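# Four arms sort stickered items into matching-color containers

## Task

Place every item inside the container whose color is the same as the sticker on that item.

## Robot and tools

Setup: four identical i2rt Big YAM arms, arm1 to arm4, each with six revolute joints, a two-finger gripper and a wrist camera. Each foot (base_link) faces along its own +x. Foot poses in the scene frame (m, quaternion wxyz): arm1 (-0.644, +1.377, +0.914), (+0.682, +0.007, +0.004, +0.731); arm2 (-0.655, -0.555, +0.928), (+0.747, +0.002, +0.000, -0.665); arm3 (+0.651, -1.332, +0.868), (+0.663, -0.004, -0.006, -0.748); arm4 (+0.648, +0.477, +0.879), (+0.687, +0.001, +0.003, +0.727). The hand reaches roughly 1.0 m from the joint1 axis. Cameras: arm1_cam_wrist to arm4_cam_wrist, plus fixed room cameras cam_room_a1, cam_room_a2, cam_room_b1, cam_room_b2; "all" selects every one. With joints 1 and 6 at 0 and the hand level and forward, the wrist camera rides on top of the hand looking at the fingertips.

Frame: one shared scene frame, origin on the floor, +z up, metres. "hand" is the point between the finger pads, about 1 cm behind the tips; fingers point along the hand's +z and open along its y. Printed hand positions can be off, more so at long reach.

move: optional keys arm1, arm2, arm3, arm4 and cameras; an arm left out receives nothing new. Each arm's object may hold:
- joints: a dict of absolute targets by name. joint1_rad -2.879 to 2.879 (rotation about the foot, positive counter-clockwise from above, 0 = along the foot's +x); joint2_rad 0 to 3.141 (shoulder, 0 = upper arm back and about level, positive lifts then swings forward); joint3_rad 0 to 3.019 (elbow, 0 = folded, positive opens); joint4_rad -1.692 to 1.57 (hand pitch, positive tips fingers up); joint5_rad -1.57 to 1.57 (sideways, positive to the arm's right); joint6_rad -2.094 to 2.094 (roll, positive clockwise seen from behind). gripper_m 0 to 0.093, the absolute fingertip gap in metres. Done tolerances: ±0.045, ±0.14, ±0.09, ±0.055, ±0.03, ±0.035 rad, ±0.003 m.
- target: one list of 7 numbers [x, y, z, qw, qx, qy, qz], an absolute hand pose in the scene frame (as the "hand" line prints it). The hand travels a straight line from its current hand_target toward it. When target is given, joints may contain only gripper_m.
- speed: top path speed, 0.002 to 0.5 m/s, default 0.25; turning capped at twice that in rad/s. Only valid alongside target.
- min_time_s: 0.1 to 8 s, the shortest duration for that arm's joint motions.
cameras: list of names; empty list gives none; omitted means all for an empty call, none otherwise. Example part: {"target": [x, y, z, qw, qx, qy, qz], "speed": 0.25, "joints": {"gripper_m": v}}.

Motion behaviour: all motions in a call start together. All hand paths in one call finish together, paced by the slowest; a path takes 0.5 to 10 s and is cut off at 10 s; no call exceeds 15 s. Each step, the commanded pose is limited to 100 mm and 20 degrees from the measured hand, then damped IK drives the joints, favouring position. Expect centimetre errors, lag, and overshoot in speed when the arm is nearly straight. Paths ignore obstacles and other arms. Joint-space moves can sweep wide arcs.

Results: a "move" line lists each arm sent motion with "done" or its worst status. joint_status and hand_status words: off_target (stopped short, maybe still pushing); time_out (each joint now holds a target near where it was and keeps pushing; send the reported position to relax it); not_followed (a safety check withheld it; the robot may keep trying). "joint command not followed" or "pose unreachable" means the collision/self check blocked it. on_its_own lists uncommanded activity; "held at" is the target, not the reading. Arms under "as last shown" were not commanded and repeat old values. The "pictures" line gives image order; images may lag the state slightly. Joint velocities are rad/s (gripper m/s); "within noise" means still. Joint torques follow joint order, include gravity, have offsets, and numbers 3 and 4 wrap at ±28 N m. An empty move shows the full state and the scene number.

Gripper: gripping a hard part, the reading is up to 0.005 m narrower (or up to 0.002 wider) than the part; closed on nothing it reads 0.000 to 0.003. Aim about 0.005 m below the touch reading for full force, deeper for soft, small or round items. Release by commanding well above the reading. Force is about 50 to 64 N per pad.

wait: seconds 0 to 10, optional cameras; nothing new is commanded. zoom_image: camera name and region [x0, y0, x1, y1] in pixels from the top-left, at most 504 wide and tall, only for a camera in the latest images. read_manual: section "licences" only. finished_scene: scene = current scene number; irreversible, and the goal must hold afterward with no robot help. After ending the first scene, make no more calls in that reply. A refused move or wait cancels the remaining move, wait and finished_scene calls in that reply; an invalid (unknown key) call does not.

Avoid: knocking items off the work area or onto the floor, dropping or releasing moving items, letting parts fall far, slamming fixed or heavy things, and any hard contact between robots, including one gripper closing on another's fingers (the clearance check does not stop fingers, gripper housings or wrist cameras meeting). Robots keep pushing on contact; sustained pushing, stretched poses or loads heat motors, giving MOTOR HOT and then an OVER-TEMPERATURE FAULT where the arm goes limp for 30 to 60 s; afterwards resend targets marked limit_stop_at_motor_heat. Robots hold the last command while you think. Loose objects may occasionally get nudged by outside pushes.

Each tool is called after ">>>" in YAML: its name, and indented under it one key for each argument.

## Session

>>> move:
  cameras: ["cam_room_a1", "cam_room_a2", "cam_room_b1", "cam_room_b2"]

Scene clock: 0.00 s.
Joint torques (N m): no reading
Motor temperatures (°C): arm1=[20 23 28 23 21 21 21] | arm2=[23 24 27 22 22 20 23] | arm3=[24 23 24 23 24 23 23] | arm4=[22 22 24 22 24 21 24]
Heat: arm1: hottest joint3_rad 28 °C; arm2: hottest joint3_rad 27 °C; arm3: hottest joint1_rad 24 °C; arm4: hottest joint3_rad 24 °C.
Joint velocities: within noise
arm1.joint_positions: joint1_rad=+0.263 joint2_rad=+0.618 joint3_rad=+1.332 joint4_rad=-1.526 joint5_rad=+0.156 joint6_rad=+0.460 gripper_m=+0.09396
arm1.joint_status: not commanded
arm1.hand: x=-0.6788 y=+1.5838 z=+1.3925 quat_wxyz=(-0.203, +0.587, -0.716, -0.320) (m; scene frame)
arm1.hand_target: x=-0.6782 y=+1.5828 z=+1.4055 quat_wxyz=(-0.208, +0.582, -0.712, -0.334) (m; scene frame)
arm1.hand_status: not commanded
arm2.joint_positions: joint1_rad=+0.198 joint2_rad=+0.629 joint3_rad=+1.395 joint4_rad=-1.573 joint5_rad=-0.167 joint6_rad=+0.724 gripper_m=+0.09396
arm2.joint_status: not commanded
arm2.hand: x=-0.5668 y=-0.7391 z=+1.4233 quat_wxyz=(-0.378, -0.757, -0.533, +0.021) (m; scene frame)
arm2.hand_target: x=-0.5674 y=-0.7376 z=+1.4323 quat_wxyz=(-0.388, -0.753, -0.531, +0.025) (m; scene frame)
arm2.hand_status: not commanded
arm3.joint_positions: joint1_rad=-0.202 joint2_rad=+0.637 joint3_rad=+1.395 joint4_rad=-1.253 joint5_rad=-0.141 joint6_rad=+0.009 gripper_m=+0.09396
arm3.joint_status: not commanded
arm3.hand: x=+0.5932 y=-1.5705 z=+1.4269 quat_wxyz=(-0.354, -0.674, -0.524, +0.381) (m; scene frame)
arm3.hand_target: x=+0.5940 y=-1.5678 z=+1.4382 quat_wxyz=(-0.361, -0.668, -0.521, +0.391) (m; scene frame)
arm3.hand_status: not commanded
arm4.joint_positions: joint1_rad=+0.128 joint2_rad=+0.641 joint3_rad=+1.438 joint4_rad=-1.415 joint5_rad=-0.180 joint6_rad=-0.624 gripper_m=+0.09396
arm4.joint_status: not commanded
arm4.hand: x=+0.5789 y=+0.6954 z=+1.4214 quat_wxyz=(-0.341, +0.837, -0.292, -0.314) (m; scene frame)
arm4.hand_target: x=+0.5794 y=+0.6929 z=+1.4323 quat_wxyz=(-0.351, +0.831, -0.289, -0.319) (m; scene frame)
arm4.hand_status: not commanded
pictures: cam_room_a1, cam_room_a2, cam_room_b1, cam_room_b2
Images, in order (width x height): cam_room_a1 672x504, cam_room_a2 672x504, cam_room_b1 672x504, cam_room_b2 672x504.

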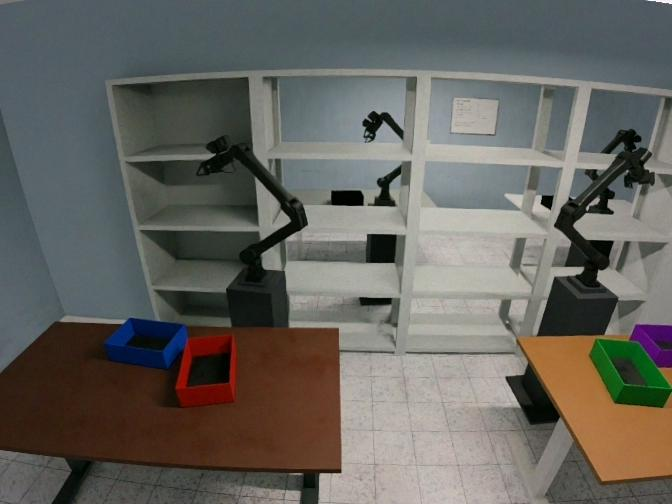

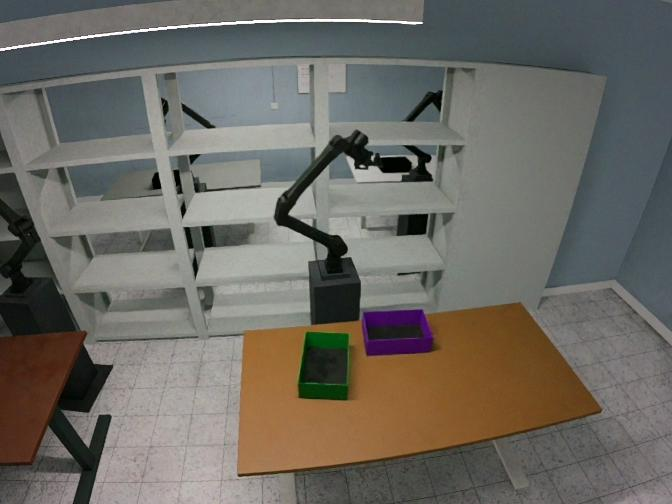

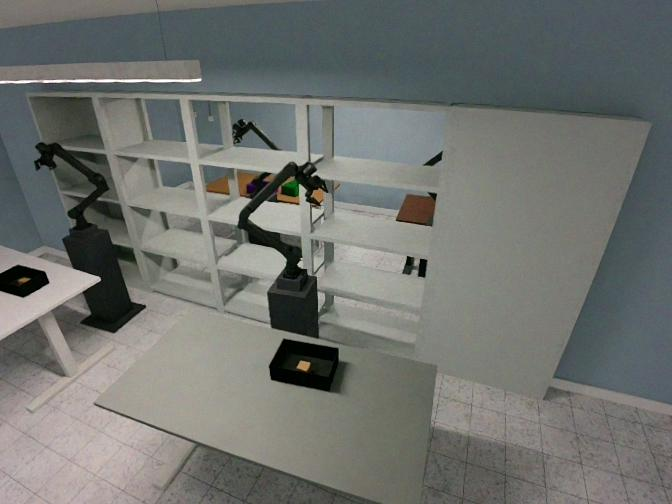

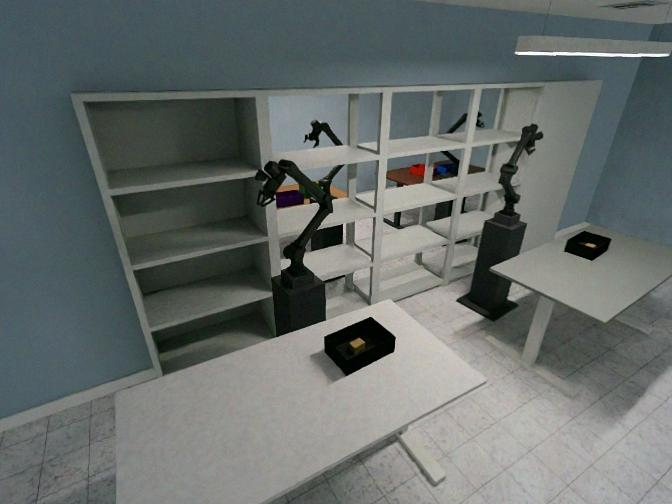

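>>> move:
  arm1: {"joints": {"joint1_rad": 1.49, "joint2_rad": 1.362, "joint3_rad": 1.062, "joint4_rad": -0.747, "joint5_rad": 0, "joint6_rad": 0, "gripper_m": 0.09}, "min_time_s": 4}
  arm2: {"joints": {"joint1_rad": -1.424, "joint2_rad": 1.373, "joint3_rad": 1.035, "joint4_rad": -0.709, "joint5_rad": 0, "joint6_rad": 0, "gripper_m": 0.09}, "min_time_s": 4}
  arm3: {"joints": {"joint1_rad": 1.52, "joint2_rad": 0.912, "joint3_rad": 0.99, "joint4_rad": -1.128, "joint5_rad": 0, "joint6_rad": 0, "gripper_m": 0.09}, "min_time_s": 4}
  arm4: {"joints": {"joint1_rad": -1.627, "joint2_rad": 0.912, "joint3_rad": 0.99, "joint4_rad": -1.128, "joint5_rad": 0, "joint6_rad": 0, "gripper_m": 0.09}, "min_time_s": 4}
  cameras: ["arm1_cam_wrist", "arm2_cam_wrist", "arm3_cam_wrist", "arm4_cam_wrist"]

Scene clock: 17.57 s.
Joint torques (N m): arm1=[-1.73 -7.59 11.36 1.74 0.02 0] | arm2=[1.08 -11.11 10.19 2.54 0.08 -0.08] | arm3=[1.73 -4.42 9.22 1.66 0.14 -0.11] | arm4=[0.67 -3.84 9.26 1.43 0.17 0.17]
Motor temperatures (°C): arm1=[20 23 30 23 21 21 21] | arm2=[23 24 28 22 22 20 23] | arm3=[24 23 25 23 24 23 23] | arm4=[22 22 27 22 24 21 24]
Heat: arm1: hottest joint3_rad 30 °C; arm2: hottest joint3_rad 28 °C; arm3: hottest joint3_rad 25 °C; arm4: hottest joint3_rad 27 °C.
move: arm1 done; arm2 done; arm3 done; arm4 done
Joint velocities: within noise
arm1.joint_positions: joint1_rad=+1.488 joint2_rad=+1.356 joint3_rad=+1.058 joint4_rad=-0.764 joint5_rad=+0.001 joint6_rad=+0.008 gripper_m=+0.09006
arm1.joint_status: all done
arm1.hand: x=-1.1342 y=+1.3843 z=+1.1083 quat_wxyz=(-0.002, +0.966, -0.011, -0.260) (m; scene frame)
arm1.hand_target: x=-1.1394 y=+1.3833 z=+1.1093 quat_wxyz=(-0.003, +0.964, -0.006, -0.266) (m; scene frame)
arm1.hand_status: not commanded
arm2.joint_positions: joint1_rad=-1.428 joint2_rad=+1.356 joint3_rad=+1.046 joint4_rad=-0.727 joint5_rad=-0.002 joint6_rad=+0.015 gripper_m=+0.09010
arm2.joint_status: all done
arm2.hand: x=-1.1360 y=-0.6834 z=+1.1116 quat_wxyz=(-0.036, -0.958, -0.118, +0.260) (m; scene frame)
arm2.hand_target: x=-1.1366 y=-0.6853 z=+1.1006 quat_wxyz=(-0.033, -0.958, -0.127, +0.256) (m; scene frame)
arm2.hand_status: not commanded
arm3.joint_positions: joint1_rad=+1.511 joint2_rad=+0.905 joint3_rad=+0.995 joint4_rad=-1.143 joint5_rad=-0.003 joint6_rad=+0.007 gripper_m=+0.09006
arm3.joint_status: all done
arm3.hand: x=+0.9895 y=-1.3896 z=+1.1580 quat_wxyz=(-0.257, -0.089, -0.962, +0.028) (m; scene frame)
arm3.hand_target: x=+0.9933 y=-1.3875 z=+1.1548 quat_wxyz=(-0.258, -0.081, -0.962, +0.029) (m; scene frame)
arm3.hand_status: not commanded
arm4.joint_positions: joint1_rad=-1.626 joint2_rad=+0.901 joint3_rad=+0.989 joint4_rad=-1.145 joint5_rad=-0.002 joint6_rad=-0.014 gripper_m=+0.09012
arm4.joint_status: all done
arm4.hand: x=+0.9915 y=+0.4786 z=+1.1645 quat_wxyz=(-0.252, +0.008, -0.968, +0.002) (m; scene frame)
arm4.hand_target: x=+0.9972 y=+0.4779 z=+1.1637 quat_wxyz=(-0.255, +0.001, -0.967, +0.002) (m; scene frame)
arm4.hand_status: not commanded
pictures: arm1_cam_wrist, arm2_cam_wrist, arm3_cam_wrist, arm4_cam_wrist
Images, in order (width x height): arm1_cam_wrist 672x504, arm2_cam_wrist 672x504, arm3_cam_wrist 672x504, arm4_cam_wrist 672x504.

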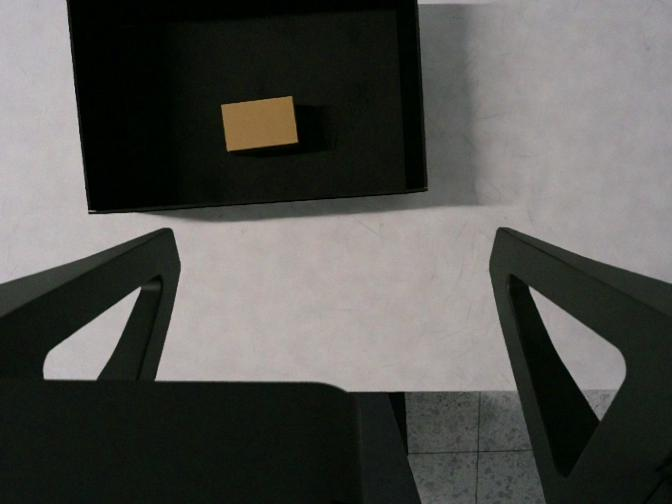

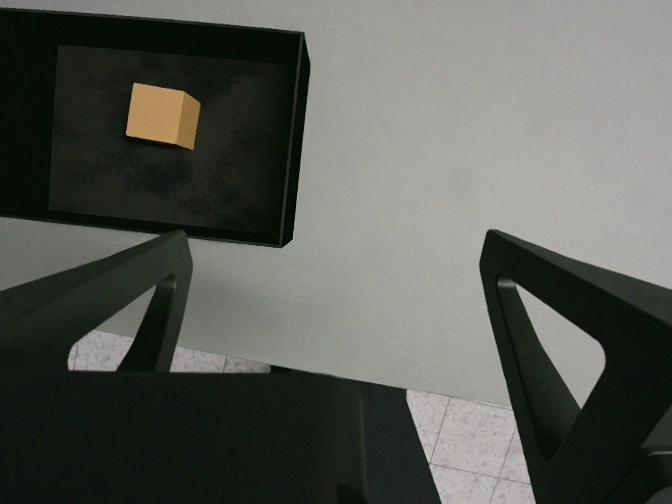

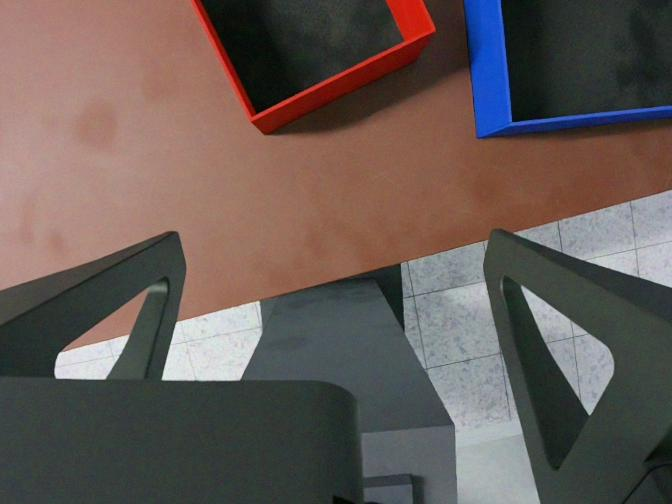

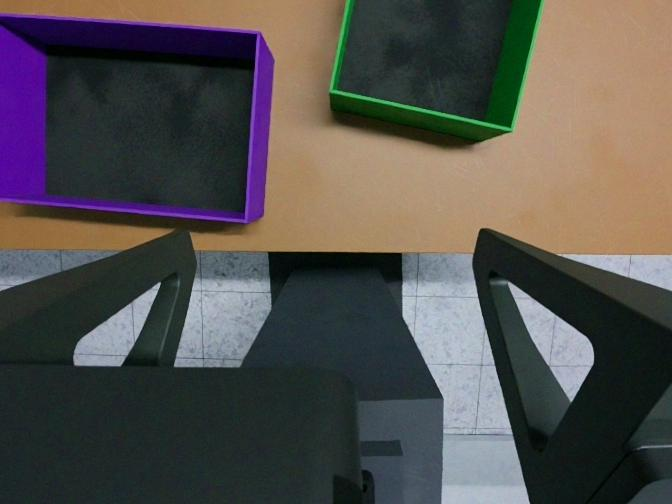

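>>> zoom_image:
  camera: "arm1_cam_wrist"
  region: [190, 70, 340, 180]

>>> zoom_image:
  camera: "arm2_cam_wrist"
  region: [90, 60, 240, 170]

>>> move:
  cameras: ["cam_room_b1", "cam_room_b2", "cam_room_a1", "cam_room_a2"]

>>> zoom_image:
  camera: "cam_room_b1"
  region: [255, 325, 355, 400]

>>> zoom_image:
  camera: "cam_room_b2"
  region: [310, 310, 410, 385]

>>> zoom_image:
  camera: "cam_room_b1"
  region: [0, 250, 60, 310]

>>> zoom_image:
  camera: "cam_room_b2"
  region: [550, 220, 630, 280]

Scaled by 3.360.

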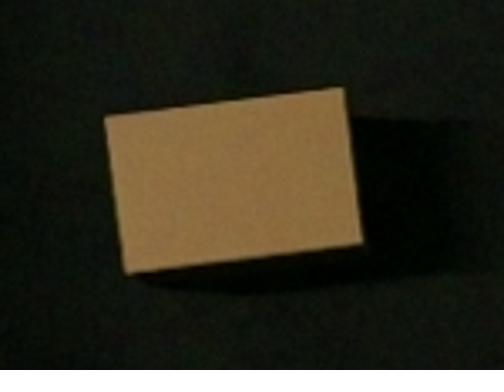

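Scaled by 3.360.

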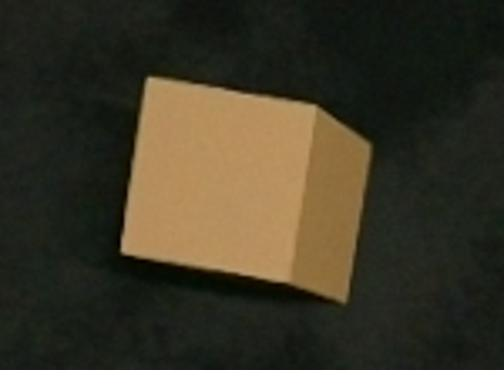

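Scene clock: 24.10 s.
Joint torques (N m): arm1=[-1.96 -7.53 11.58 1.72 -0.03 -0.05] | arm2=[1.08 -11.22 10.19 2.54 0.07 -0.08] | arm3=[1.85 -4.31 9.25 1.66 0.13 -0.12] | arm4=[0.73 -3.9 9.24 1.39 0.17 0.2]
Motor temperatures (°C): arm1=[20 23 31 23 21 21 21] | arm2=[23 24 29 22 22 20 23] | arm3=[24 23 25 23 24 23 23] | arm4=[22 22 28 22 24 21 24]
Heat: arm1: hottest joint3_rad 31 °C; arm2: hottest joint3_rad 29 °C; arm3: hottest joint3_rad 25 °C; arm4: hottest joint3_rad 28 °C.
Joint velocities: within noise
arm1.joint_positions: joint1_rad=+1.488 joint2_rad=+1.356 joint3_rad=+1.058 joint4_rad=-0.764 joint5_rad=+0.001 joint6_rad=+0.008 gripper_m=+0.09006
arm1.joint_status: all done
arm1.hand: x=-1.1342 y=+1.3843 z=+1.1083 quat_wxyz=(-0.002, +0.966, -0.011, -0.260) (m; scene frame)
arm1.hand_target: x=-1.1394 y=+1.3833 z=+1.1093 quat_wxyz=(-0.003, +0.964, -0.006, -0.266) (m; scene frame)
arm1.hand_status: not commanded
arm2.joint_positions: joint1_rad=-1.428 joint2_rad=+1.356 joint3_rad=+1.046 joint4_rad=-0.727 joint5_rad=-0.002 joint6_rad=+0.014 gripper_m=+0.09010
arm2.joint_status: all done
arm2.hand: x=-1.1360 y=-0.6834 z=+1.1116 quat_wxyz=(-0.036, -0.958, -0.119, +0.260) (m; scene frame)
arm2.hand_target: x=-1.1366 y=-0.6853 z=+1.1006 quat_wxyz=(-0.033, -0.958, -0.127, +0.256) (m; scene frame)
arm2.hand_status: not commanded
arm3.joint_positions: joint1_rad=+1.511 joint2_rad=+0.905 joint3_rad=+0.995 joint4_rad=-1.143 joint5_rad=-0.003 joint6_rad=+0.007 gripper_m=+0.09006
arm3.joint_status: all done
arm3.hand: x=+0.9895 y=-1.3896 z=+1.1580 quat_wxyz=(-0.257, -0.089, -0.962, +0.028) (m; scene frame)
arm3.hand_target: x=+0.9933 y=-1.3875 z=+1.1548 quat_wxyz=(-0.258, -0.081, -0.962, +0.029) (m; scene frame)
arm3.hand_status: not commanded
arm4.joint_positions: joint1_rad=-1.626 joint2_rad=+0.901 joint3_rad=+0.989 joint4_rad=-1.145 joint5_rad=-0.002 joint6_rad=-0.014 gripper_m=+0.09012
arm4.joint_status: all done
arm4.hand: x=+0.9915 y=+0.4786 z=+1.1645 quat_wxyz=(-0.252, +0.008, -0.968, +0.002) (m; scene frame)
arm4.hand_target: x=+0.9972 y=+0.4779 z=+1.1637 quat_wxyz=(-0.255, +0.001, -0.967, +0.002) (m; scene frame)
arm4.hand_status: not commanded
pictures: cam_room_a1, cam_room_a2, cam_room_b1, cam_room_b2
Images, in order (width x height): cam_room_a1 672x504, cam_room_a2 672x504, cam_room_b1 672x504, cam_room_b2 672x504.

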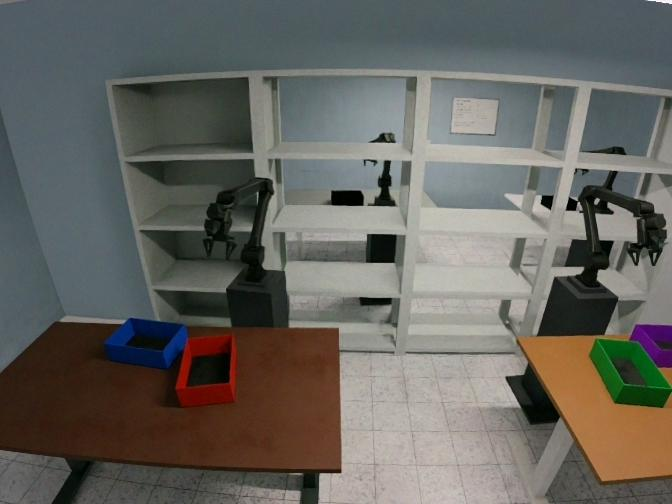

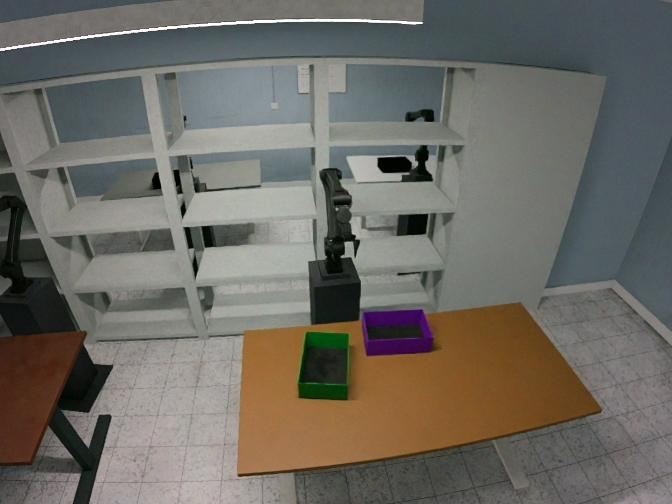

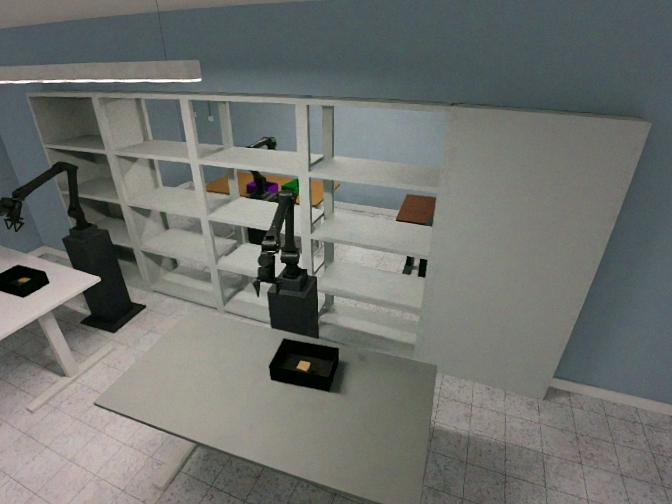

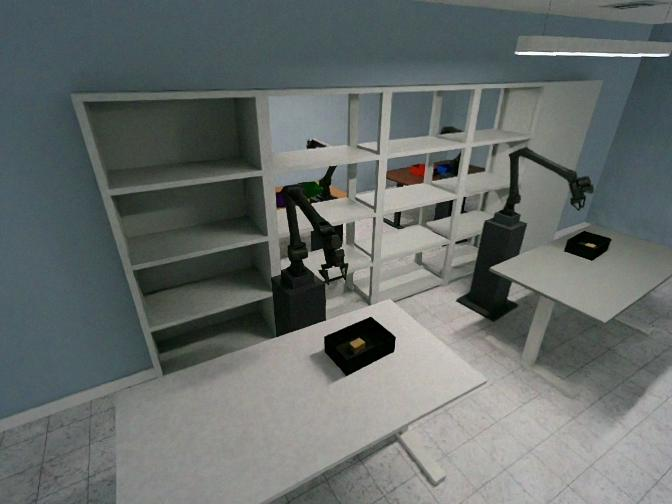

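Scaled by 5.040.

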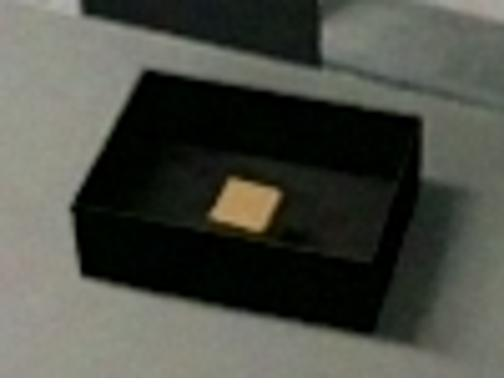

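Scaled by 5.040.

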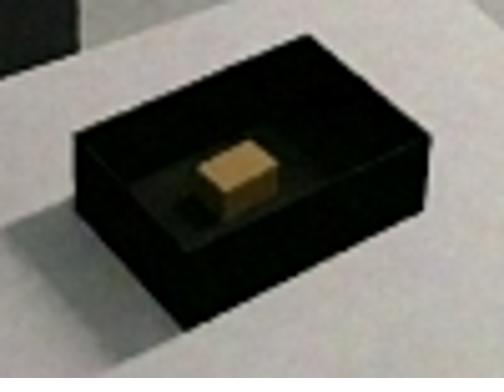

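Scaled by 8.400.

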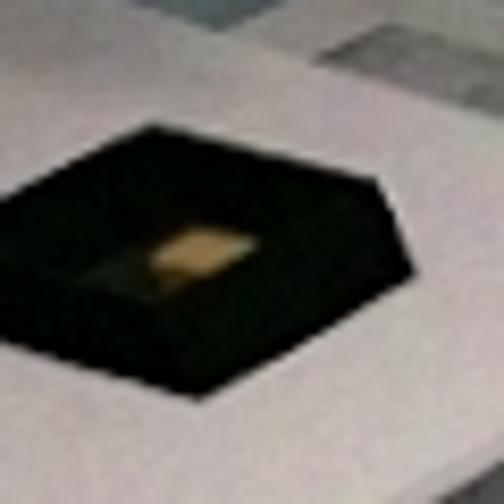

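Scaled by 6.300.

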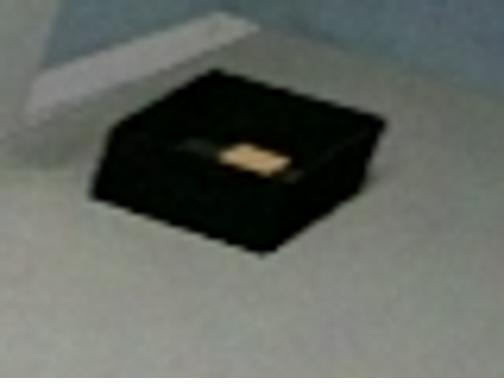

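>>> move:
  arm1: {"target": [-1.244, 1.310, 0.88, 0.0086, 0.9836, 0.049, -0.1734], "speed": 0.2}
  arm2: {"target": [-1.205, -0.891, 0.88, 0.008, 0.9837, 0.0455, -0.1735], "speed": 0.2}
  cameras: ["arm1_cam_wrist", "arm2_cam_wrist"]

Scene clock: 65.90 s.
Joint torques (N m): arm1=[-1.14 -14.62 12.52 1.35 -0.03 0.11] | arm2=[0.79 -19.43 12.83 0.79 0.34 0.2] | arm3=[1.79 -4.13 9.22 1.66 0.13 -0.12] | arm4=[1.03 -3.9 9.39 1.37 0.18 0.16]
Motor temperatures (°C): arm1=[20 24 34 23 21 21 21] | arm2=[23 24 32 22 22 20 23] | arm3=[24 23 27 23 24 23 23] | arm4=[22 22 33 22 24 21 24]
Heat: arm1: hottest joint3_rad 34 °C; arm2: hottest joint3_rad 32 °C; arm3: hottest joint3_rad 27 °C; arm4: hottest joint3_rad 33 °C.
move: arm1 off_target; arm2 off_target
Joint velocities: within noise
arm1.joint_positions: joint1_rad=+1.607 joint2_rad=+1.988 joint3_rad=+1.204 joint4_rad=-0.512 joint5_rad=+0.002 joint6_rad=+0.008 gripper_m=+0.09006
arm1.joint_status: not commanded
arm1.hand: x=-1.2166 y=+1.3181 z=+0.8635 quat_wxyz=(+0.005, +0.988, +0.048, -0.144) (m; scene frame)
arm1.hand_target: x=-1.2425 y=+1.3100 z=+0.8809 quat_wxyz=(+0.009, +0.984, +0.049, -0.173) (m; scene frame)
arm1.hand_status: off_target (0.033 m and 3.4 deg from the pose sent, 0.264 m and 12.2 deg at the start)
arm2.joint_positions: joint1_rad=-1.096 joint2_rad=+2.066 joint3_rad=+1.369 joint4_rad=-0.573 joint5_rad=+0.160 joint6_rad=+0.460 gripper_m=+0.09010
arm2.joint_status: not commanded
arm2.hand: x=-1.1910 y=-0.8816 z=+0.8771 quat_wxyz=(-0.005, -0.984, -0.053, +0.167) (m; scene frame)
arm2.hand_target: x=-1.2045 y=-0.8906 z=+0.8803 quat_wxyz=(-0.008, -0.984, -0.046, +0.174) (m; scene frame)
arm2.hand_status: off_target (0.017 m and 1.2 deg from the pose sent, 0.319 m and 13.7 deg at the start)
arm3, arm4: as last shown
pictures: arm1_cam_wrist, arm2_cam_wrist
Images, in order (width x height): arm1_cam_wrist 672x504, arm2_cam_wrist 672x504.

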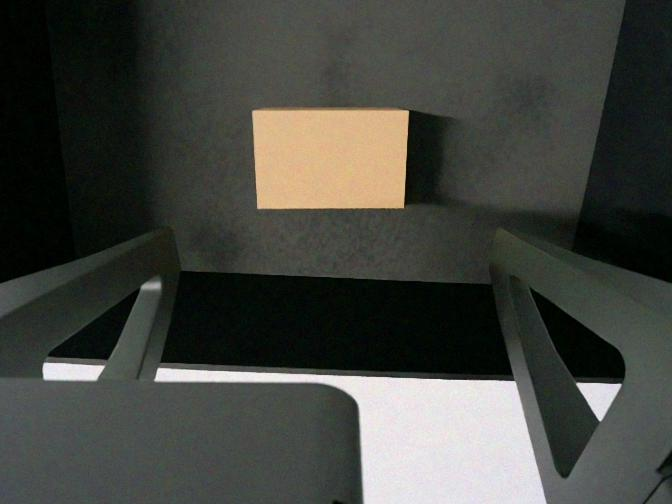

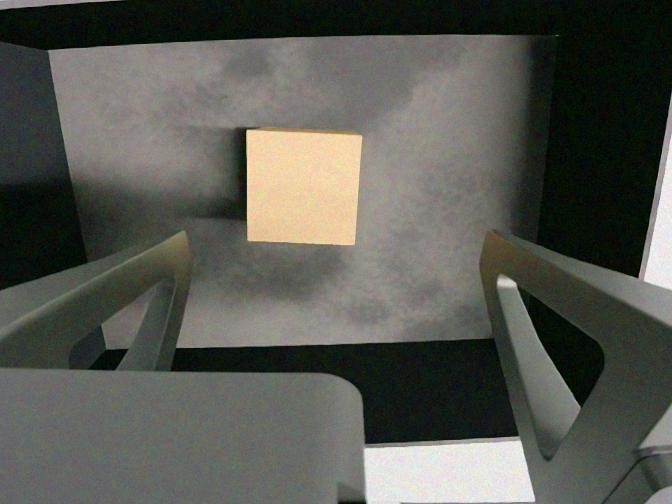

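>>> move:
  arm1: {"target": [-1.2525, 1.310, 0.80, 0.0086, 0.9836, 0.049, -0.1734], "speed": 0.15}
  arm2: {"target": [-1.210, -0.908, 0.80, 0.008, 0.9837, 0.0455, -0.1735], "speed": 0.15}
  cameras: ["arm1_cam_wrist", "arm2_cam_wrist"]

Scene clock: 80.77 s.
Joint torques (N m): arm1=[-1.2 -15.33 10.66 1.42 -0.05 0.09] | arm2=[1.44 -20.6 11.49 1.87 0.34 0.21] | arm3=[1.67 -4.13 9.24 1.69 0.14 -0.11] | arm4=[0.26 -4.19 9.22 1.37 0.19 0.19]
Motor temperatures (°C): arm1=[20 24 35 23 21 21 21] | arm2=[23 25 32 22 22 20 23] | arm3=[24 23 28 23 24 23 23] | arm4=[21 22 34 22 24 21 24]
Heat: arm1: hottest joint3_rad 35 °C; arm2: hottest joint3_rad 32 °C; arm3: hottest joint3_rad 28 °C; arm4: hottest joint3_rad 34 °C.
move: arm1 off_target; arm2 off_target
Joint velocities: within noise
arm1.joint_positions: joint1_rad=+1.607 joint2_rad=+2.154 joint3_rad=+1.226 joint4_rad=-0.362 joint5_rad=+0.002 joint6_rad=+0.008 gripper_m=+0.09006
arm1.joint_status: not commanded
arm1.hand: x=-1.2271 y=+1.3173 z=+0.7877 quat_wxyz=(+0.005, +0.988, +0.048, -0.147) (m; scene frame)
arm1.hand_target: x=-1.2515 y=+1.3100 z=+0.8011 quat_wxyz=(+0.009, +0.984, +0.049, -0.174) (m; scene frame)
arm1.hand_status: off_target (0.029 m and 3.1 deg from the pose sent, 0.073 m and 3.4 deg at the start)
arm2.joint_positions: joint1_rad=-1.084 joint2_rad=+2.232 joint3_rad=+1.417 joint4_rad=-0.482 joint5_rad=+0.165 joint6_rad=+0.479 gripper_m=+0.09010
arm2.joint_status: not commanded
arm2.hand: x=-1.1951 y=-0.8925 z=+0.7991 quat_wxyz=(+0.001, -0.986, -0.051, +0.157) (m; scene frame)
arm2.hand_target: x=-1.2089 y=-0.9076 z=+0.8005 quat_wxyz=(-0.008, -0.984, -0.046, +0.173) (m; scene frame)
arm2.hand_status: off_target (0.022 m and 2.2 deg from the pose sent, 0.084 m and 1.2 deg at the start)
arm3, arm4: as last shown
pictures: arm1_cam_wrist, arm2_cam_wrist
Images, in order (width x height): arm1_cam_wrist 672x504, arm2_cam_wrist 672x504.

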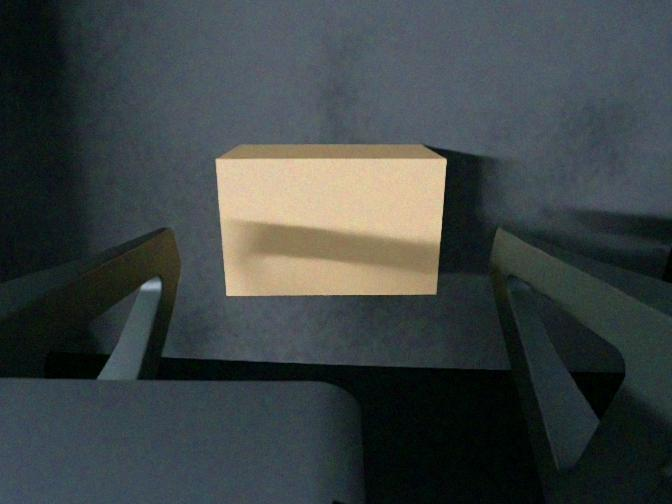

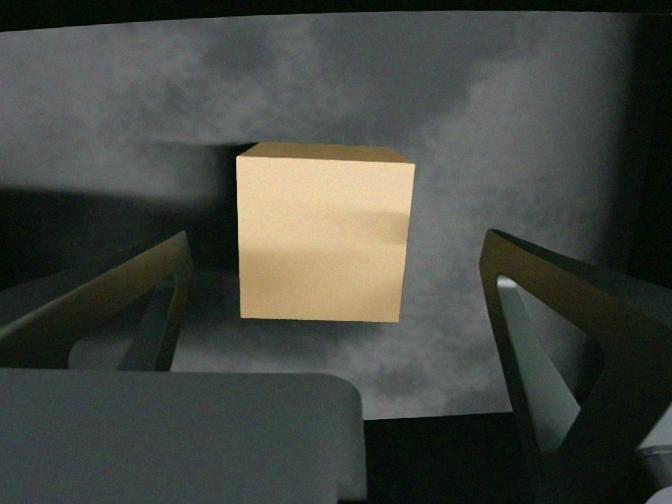

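>>> move:
  arm1: {"target": [-1.2545, 1.310, 0.766, 0.0086, 0.9836, 0.049, -0.1734], "speed": 0.08}
  arm2: {"target": [-1.211, -0.913, 0.754, 0.008, 0.9837, 0.0455, -0.1735], "speed": 0.08}
  cameras: ["arm1_cam_wrist", "arm2_cam_wrist"]

Scene clock: 86.67 s.
Joint torques (N m): arm1=[-1.08 -15.21 10.11 1.54 -0.06 0.1] | arm2=[1.49 -20.54 10.96 1.96 0.35 0.22] | arm3=[1.85 -4.13 9.25 1.69 0.14 -0.12] | arm4=[0.79 -4.31 9.16 1.33 0.16 0.17]
Motor temperatures (°C): arm1=[20 24 34 23 21 21 21] | arm2=[23 25 32 22 22 20 23] | arm3=[24 23 28 23 24 23 23] | arm4=[21 22 34 22 24 21 24]
Heat: arm1: hottest joint3_rad 34 °C; arm2: hottest joint3_rad 32 °C; arm3: hottest joint3_rad 28 °C; arm4: hottest joint3_rad 34 °C.
move: arm1 off_target; arm2 off_target
Joint velocities: within noise
arm1.joint_positions: joint1_rad=+1.607 joint2_rad=+2.219 joint3_rad=+1.240 joint4_rad=-0.303 joint5_rad=+0.002 joint6_rad=+0.008 gripper_m=+0.09006
arm1.joint_status: not commanded
arm1.hand: x=-1.2314 y=+1.3170 z=+0.7595 quat_wxyz=(+0.006, +0.987, +0.048, -0.151) (m; scene frame)
arm1.hand_target: x=-1.2537 y=+1.3100 z=+0.7669 quat_wxyz=(+0.009, +0.984, +0.049, -0.174) (m; scene frame)
arm1.hand_status: off_target (0.025 m and 2.6 deg from the pose sent, 0.036 m and 3.1 deg at the start)
arm2.joint_positions: joint1_rad=-1.080 joint2_rad=+2.321 joint3_rad=+1.448 joint4_rad=-0.419 joint5_rad=+0.167 joint6_rad=+0.484 gripper_m=+0.09010
arm2.joint_status: not commanded
arm2.hand: x=-1.1991 y=-0.8977 z=+0.7582 quat_wxyz=(+0.000, -0.986, -0.050, +0.160) (m; scene frame)
arm2.hand_target: x=-1.2102 y=-0.9125 z=+0.7546 quat_wxyz=(-0.008, -0.984, -0.046, +0.173) (m; scene frame)
arm2.hand_status: off_target (0.020 m and 1.9 deg from the pose sent, 0.052 m and 2.2 deg at the start)
arm3, arm4: as last shown
pictures: arm1_cam_wrist, arm2_cam_wrist
Images, in order (width x height): arm1_cam_wrist 672x504, arm2_cam_wrist 672x504.

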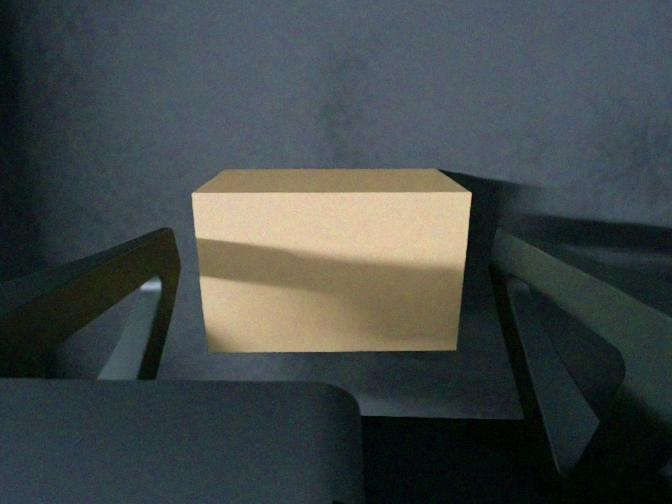

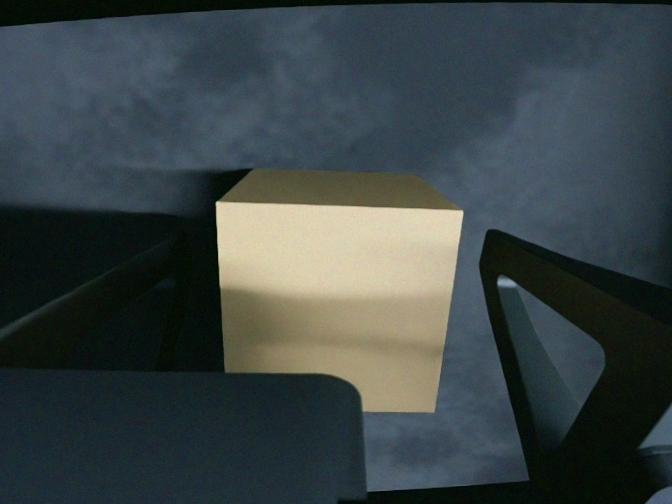

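>>> move:
  arm1: {"joints": {"gripper_m": 0.055}}
  arm2: {"joints": {"gripper_m": 0.048}}
  cameras: []

>>> move:
  arm1: {"target": [-1.20, 1.315, 0.98, 0.0086, 0.9836, 0.049, -0.1734], "speed": 0.15}
  arm2: {"target": [-1.17, -0.905, 0.98, 0.008, 0.9837, 0.0455, -0.1735], "speed": 0.15}
  cameras: ["cam_room_b1", "cam_room_b2"]

Scene clock: 126.83 s.
Joint torques (N m): arm1=[-0.97 -15.09 10.04 1.42 0 0.06] | arm2=[1.55 -20.54 10.95 1.87 0.32 0.2] | arm3=[1.79 -4.31 9.25 1.69 0.14 -0.12] | arm4=[0.97 -4.19 9.22 1.4 0.18 0.15]
Motor temperatures (°C): arm1=[20 26 33 23 21 21 21] | arm2=[23 27 34 22 22 20 23] | arm3=[24 23 28 23 24 23 23] | arm4=[21 22 35 22 24 21 24]
Heat: arm1: hottest joint3_rad 33 °C; arm2: hottest joint3_rad 34 °C; arm3: hottest joint3_rad 28 °C; arm4: hottest joint3_rad 35 °C.
move: arm1 off_target; arm2 off_target
Joint velocities: within noise
arm1.joint_positions: joint1_rad=+1.607 joint2_rad=+2.219 joint3_rad=+1.240 joint4_rad=-0.303 joint5_rad=+0.001 joint6_rad=+0.008 gripper_m=+0.06868
arm1.joint_status: gripper_m off_target (ended at +0.06870, target +0.05500)
arm1.hand: x=-1.2314 y=+1.3169 z=+0.7595 quat_wxyz=(+0.006, +0.987, +0.048, -0.151) (m; scene frame)
arm1.hand_target: x=-1.2535 y=+1.3100 z=+0.7668 quat_wxyz=(+0.009, +0.984, +0.049, -0.173) (m; scene frame)
arm1.hand_status: not commanded
arm2.joint_positions: joint1_rad=-1.080 joint2_rad=+2.321 joint3_rad=+1.448 joint4_rad=-0.417 joint5_rad=+0.168 joint6_rad=+0.487 gripper_m=+0.05328
arm2.joint_status: gripper_m off_target (ended at +0.05331, target +0.04800)
arm2.hand: x=-1.1993 y=-0.8980 z=+0.7583 quat_wxyz=(+0.000, -0.986, -0.048, +0.161) (m; scene frame)
arm2.hand_target: x=-1.2101 y=-0.9126 z=+0.7546 quat_wxyz=(-0.008, -0.984, -0.046, +0.173) (m; scene frame)
arm2.hand_status: not commanded
arm3, arm4: as last shown
pictures: none
No camera images: "cameras" was empty.

Scene clock: 129.03 s.
Joint torques (N m): arm1=[-1.44 -13.74 10.48 0.69 -0.02 0.1] | arm2=[1.49 -21.07 10.39 0.84 0.38 0.21] | arm3=[1.85 -4.07 9.21 1.68 0.14 -0.12] | arm4=[0.97 -4.13 9.28 1.5 0.18 0.14]
Motor temperatures (°C): arm1=[20 26 33 23 21 21 21] | arm2=[23 27 34 22 22 20 23] | arm3=[24 23 28 23 24 23 23] | arm4=[21 22 35 22 24 21 24]
Heat: arm1: hottest joint3_rad 33 °C; arm2: hottest joint3_rad 34 °C; arm3: hottest joint3_rad 28 °C; arm4: hottest joint3_rad 35 °C.
move: arm1 off_target; arm2 done
Joint velocities: within noise
arm1.joint_positions: joint1_rad=+1.607 joint2_rad=+1.758 joint3_rad=+1.182 joint4_rad=-0.677 joint5_rad=+0.001 joint6_rad=+0.008 gripper_m=+0.06867
arm1.joint_status: not commanded
arm1.hand: x=-1.1970 y=+1.3196 z=+0.9691 quat_wxyz=(+0.007, +0.985, +0.048, -0.166) (m; scene frame)
arm1.hand_target: x=-1.2000 y=+1.3150 z=+0.9801 quat_wxyz=(+0.009, +0.984, +0.049, -0.174) (m; scene frame)
arm1.hand_status: off_target (0.012 m and 0.9 deg from the pose sent, 0.223 m and 2.6 deg at the start)
arm2.joint_positions: joint1_rad=-1.049 joint2_rad=+1.911 joint3_rad=+1.414 joint4_rad=-0.771 joint5_rad=+0.176 joint6_rad=+0.512 gripper_m=+0.05328
arm2.joint_status: not commanded
arm2.hand: x=-1.1724 y=-0.9008 z=+0.9745 quat_wxyz=(-0.007, -0.984, -0.049, +0.172) (m; scene frame)
arm2.hand_target: x=-1.1699 y=-0.9049 z=+0.9799 quat_wxyz=(-0.008, -0.984, -0.046, +0.173) (m; scene frame)
arm2.hand_status: done (0.007 m and 0.4 deg from the pose sent, 0.224 m and 1.7 deg at the start)
arm3, arm4: as last shown
pictures: cam_room_b1, cam_room_b2
Images, in order (width x height): cam_room_b1 672x504, cam_room_b2 672x504.

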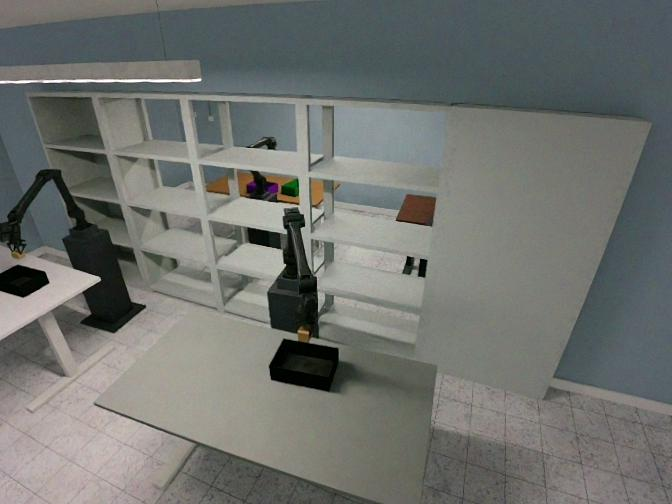

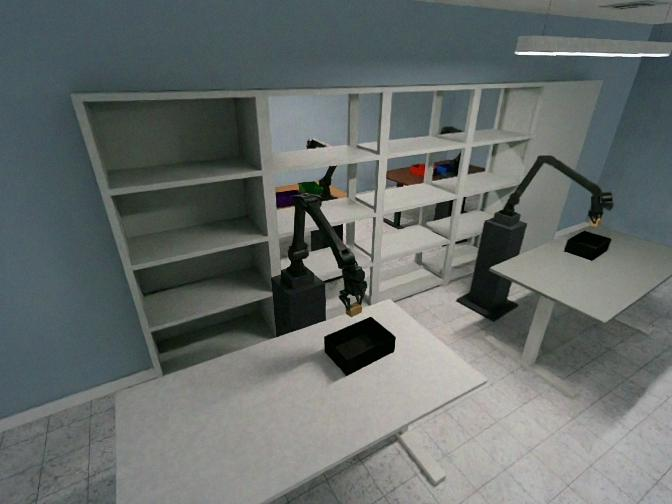

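>>> zoom_image:
  camera: "cam_room_b2"
  region: [330, 275, 380, 325]

>>> zoom_image:
  camera: "cam_room_b1"
  region: [280, 315, 330, 355]

>>> zoom_image:
  camera: "cam_room_b2"
  region: [575, 195, 615, 235]

>>> zoom_image:
  camera: "cam_room_b1"
  region: [0, 235, 40, 275]

Scaled by 10.080.

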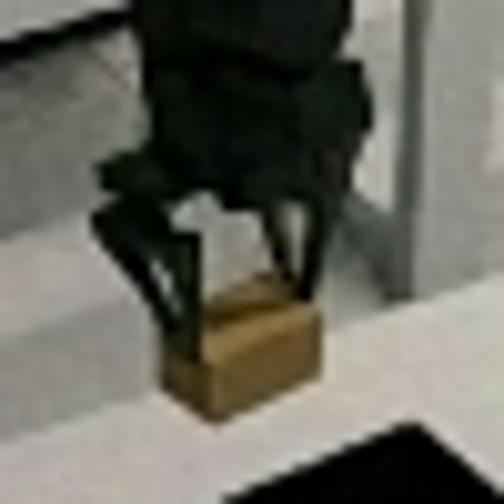

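Scaled by 10.080.

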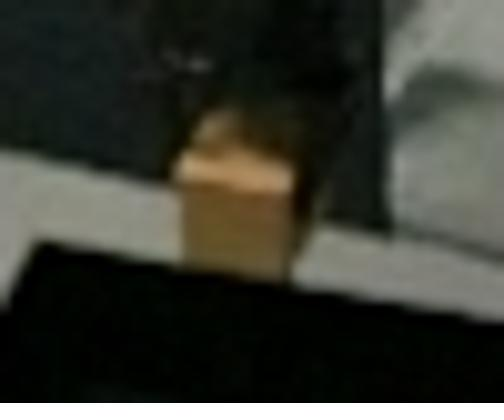

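Scaled by 12.600.

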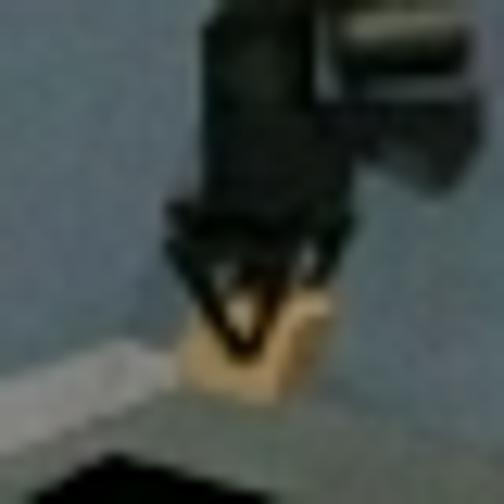

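Scaled by 12.600.

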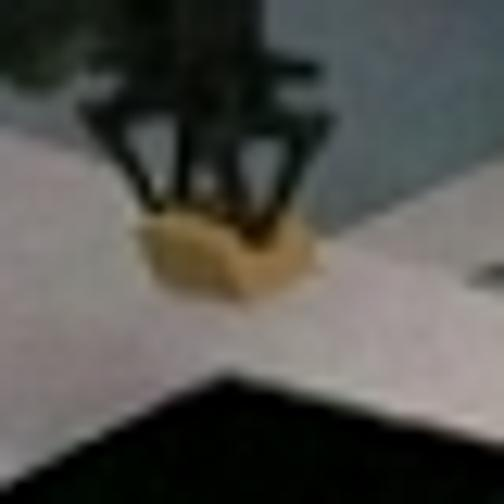

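>>> move:
  arm1: {"joints": {"joint2_rad": 0.75, "joint3_rad": 1.05, "joint4_rad": -0.3}, "min_time_s": 2.0}
  arm2: {"joints": {"joint2_rad": 0.75, "joint3_rad": 1.05, "joint4_rad": -0.3}, "min_time_s": 2.0}
  cameras: ["cam_room_b1", "cam_room_b2"]

Scene clock: 157.27 s.
Joint torques (N m): arm1=[-0.85 -0.15 11.85 2.52 0.02 0.08] | arm2=[1.38 -3.37 11.17 3.41 0.13 0.17] | arm3=[1.79 -4.25 9.25 1.62 0.15 -0.12] | arm4=[0.85 -4.19 9.1 1.36 0.16 0.17]
Motor temperatures (°C): arm1=[20 25 34 23 21 21 22] | arm2=[23 28 33 22 22 20 24] | arm3=[24 23 29 23 24 23 23] | arm4=[21 22 36 22 24 21 24]
Heat: arm1: hottest joint3_rad 34 °C; arm2: hottest joint3_rad 33 °C; arm3: hottest joint3_rad 29 °C; arm4: hottest joint3_rad 36 °C.
move: arm1 done; arm2 done
Joint velocities: within noise
arm1.joint_positions: joint1_rad=+1.607 joint2_rad=+0.745 joint3_rad=+1.044 joint4_rad=-0.319 joint5_rad=+0.001 joint6_rad=+0.008 gripper_m=+0.06867
arm1.joint_status: all done
arm1.hand: x=-1.0356 y=+1.3345 z=+1.4650 quat_wxyz=(+0.038, +0.708, +0.035, -0.705) (m; scene frame)
arm1.hand_target: x=-1.0367 y=+1.3312 z=+1.4711 quat_wxyz=(+0.043, +0.701, +0.036, -0.711) (m; scene frame)
arm1.hand_status: not commanded
arm2.joint_positions: joint1_rad=-1.049 joint2_rad=+0.742 joint3_rad=+1.059 joint4_rad=-0.321 joint5_rad=+0.177 joint6_rad=+0.513 gripper_m=+0.05325
arm2.joint_status: all done
arm2.hand: x=-0.9936 y=-0.7688 z=+1.4809 quat_wxyz=(-0.329, -0.710, +0.017, +0.623) (m; scene frame)
arm2.hand_target: x=-0.9953 y=-0.7738 z=+1.4783 quat_wxyz=(-0.336, -0.708, +0.021, +0.621) (m; scene frame)
arm2.hand_status: not commanded
arm3, arm4: as last shown
pictures: cam_room_b1, cam_room_b2
Images, in order (width x height): cam_room_b1 672x504, cam_room_b2 672x504.

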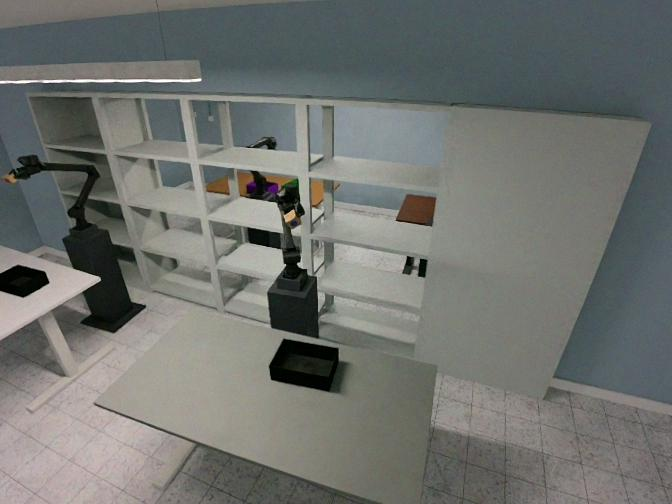

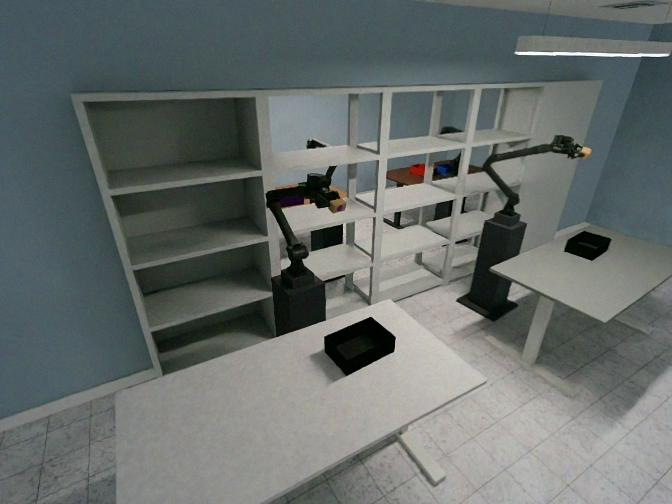

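>>> zoom_image:
  camera: "cam_room_b2"
  region: [315, 180, 365, 230]

>>> zoom_image:
  camera: "cam_room_b1"
  region: [270, 195, 320, 235]

>>> zoom_image:
  camera: "cam_room_b2"
  region: [565, 135, 605, 175]

>>> zoom_image:
  camera: "cam_room_b1"
  region: [0, 155, 40, 195]

Scaled by 10.080.

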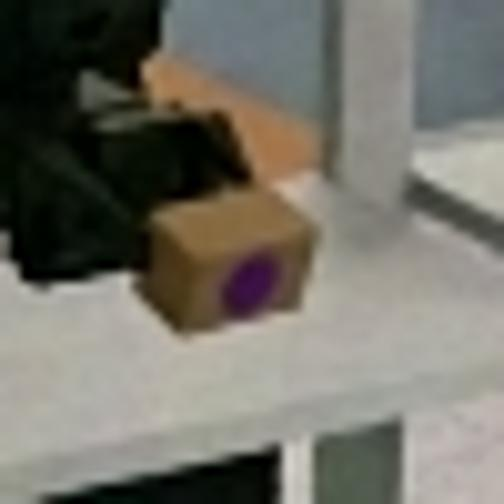

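Scaled by 10.080.

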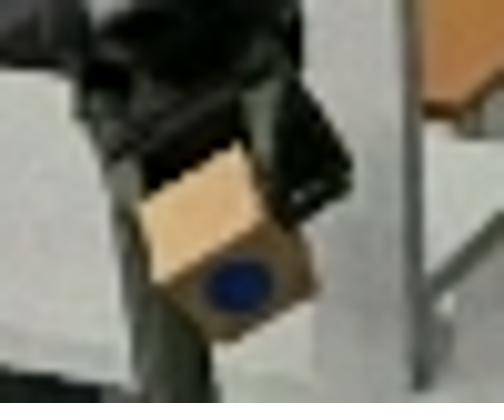

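Scaled by 12.600.

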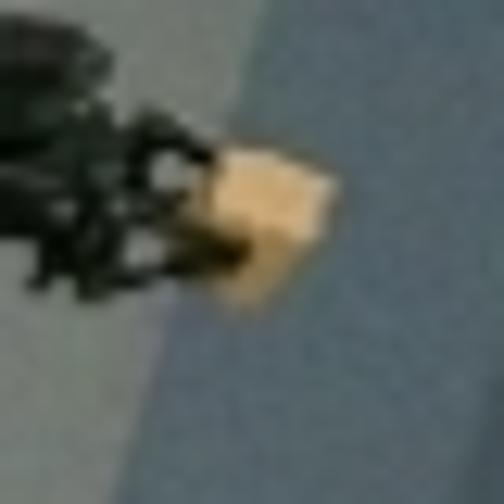

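Scaled by 12.600.

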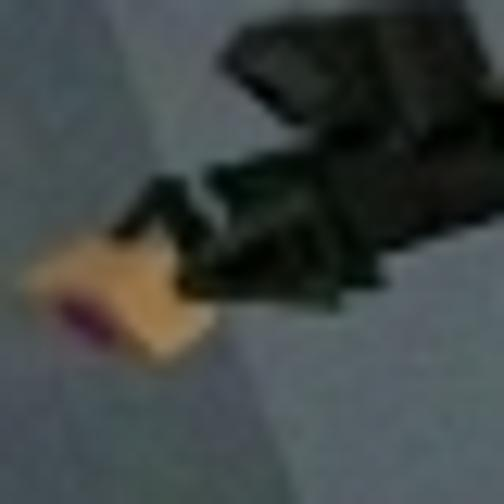

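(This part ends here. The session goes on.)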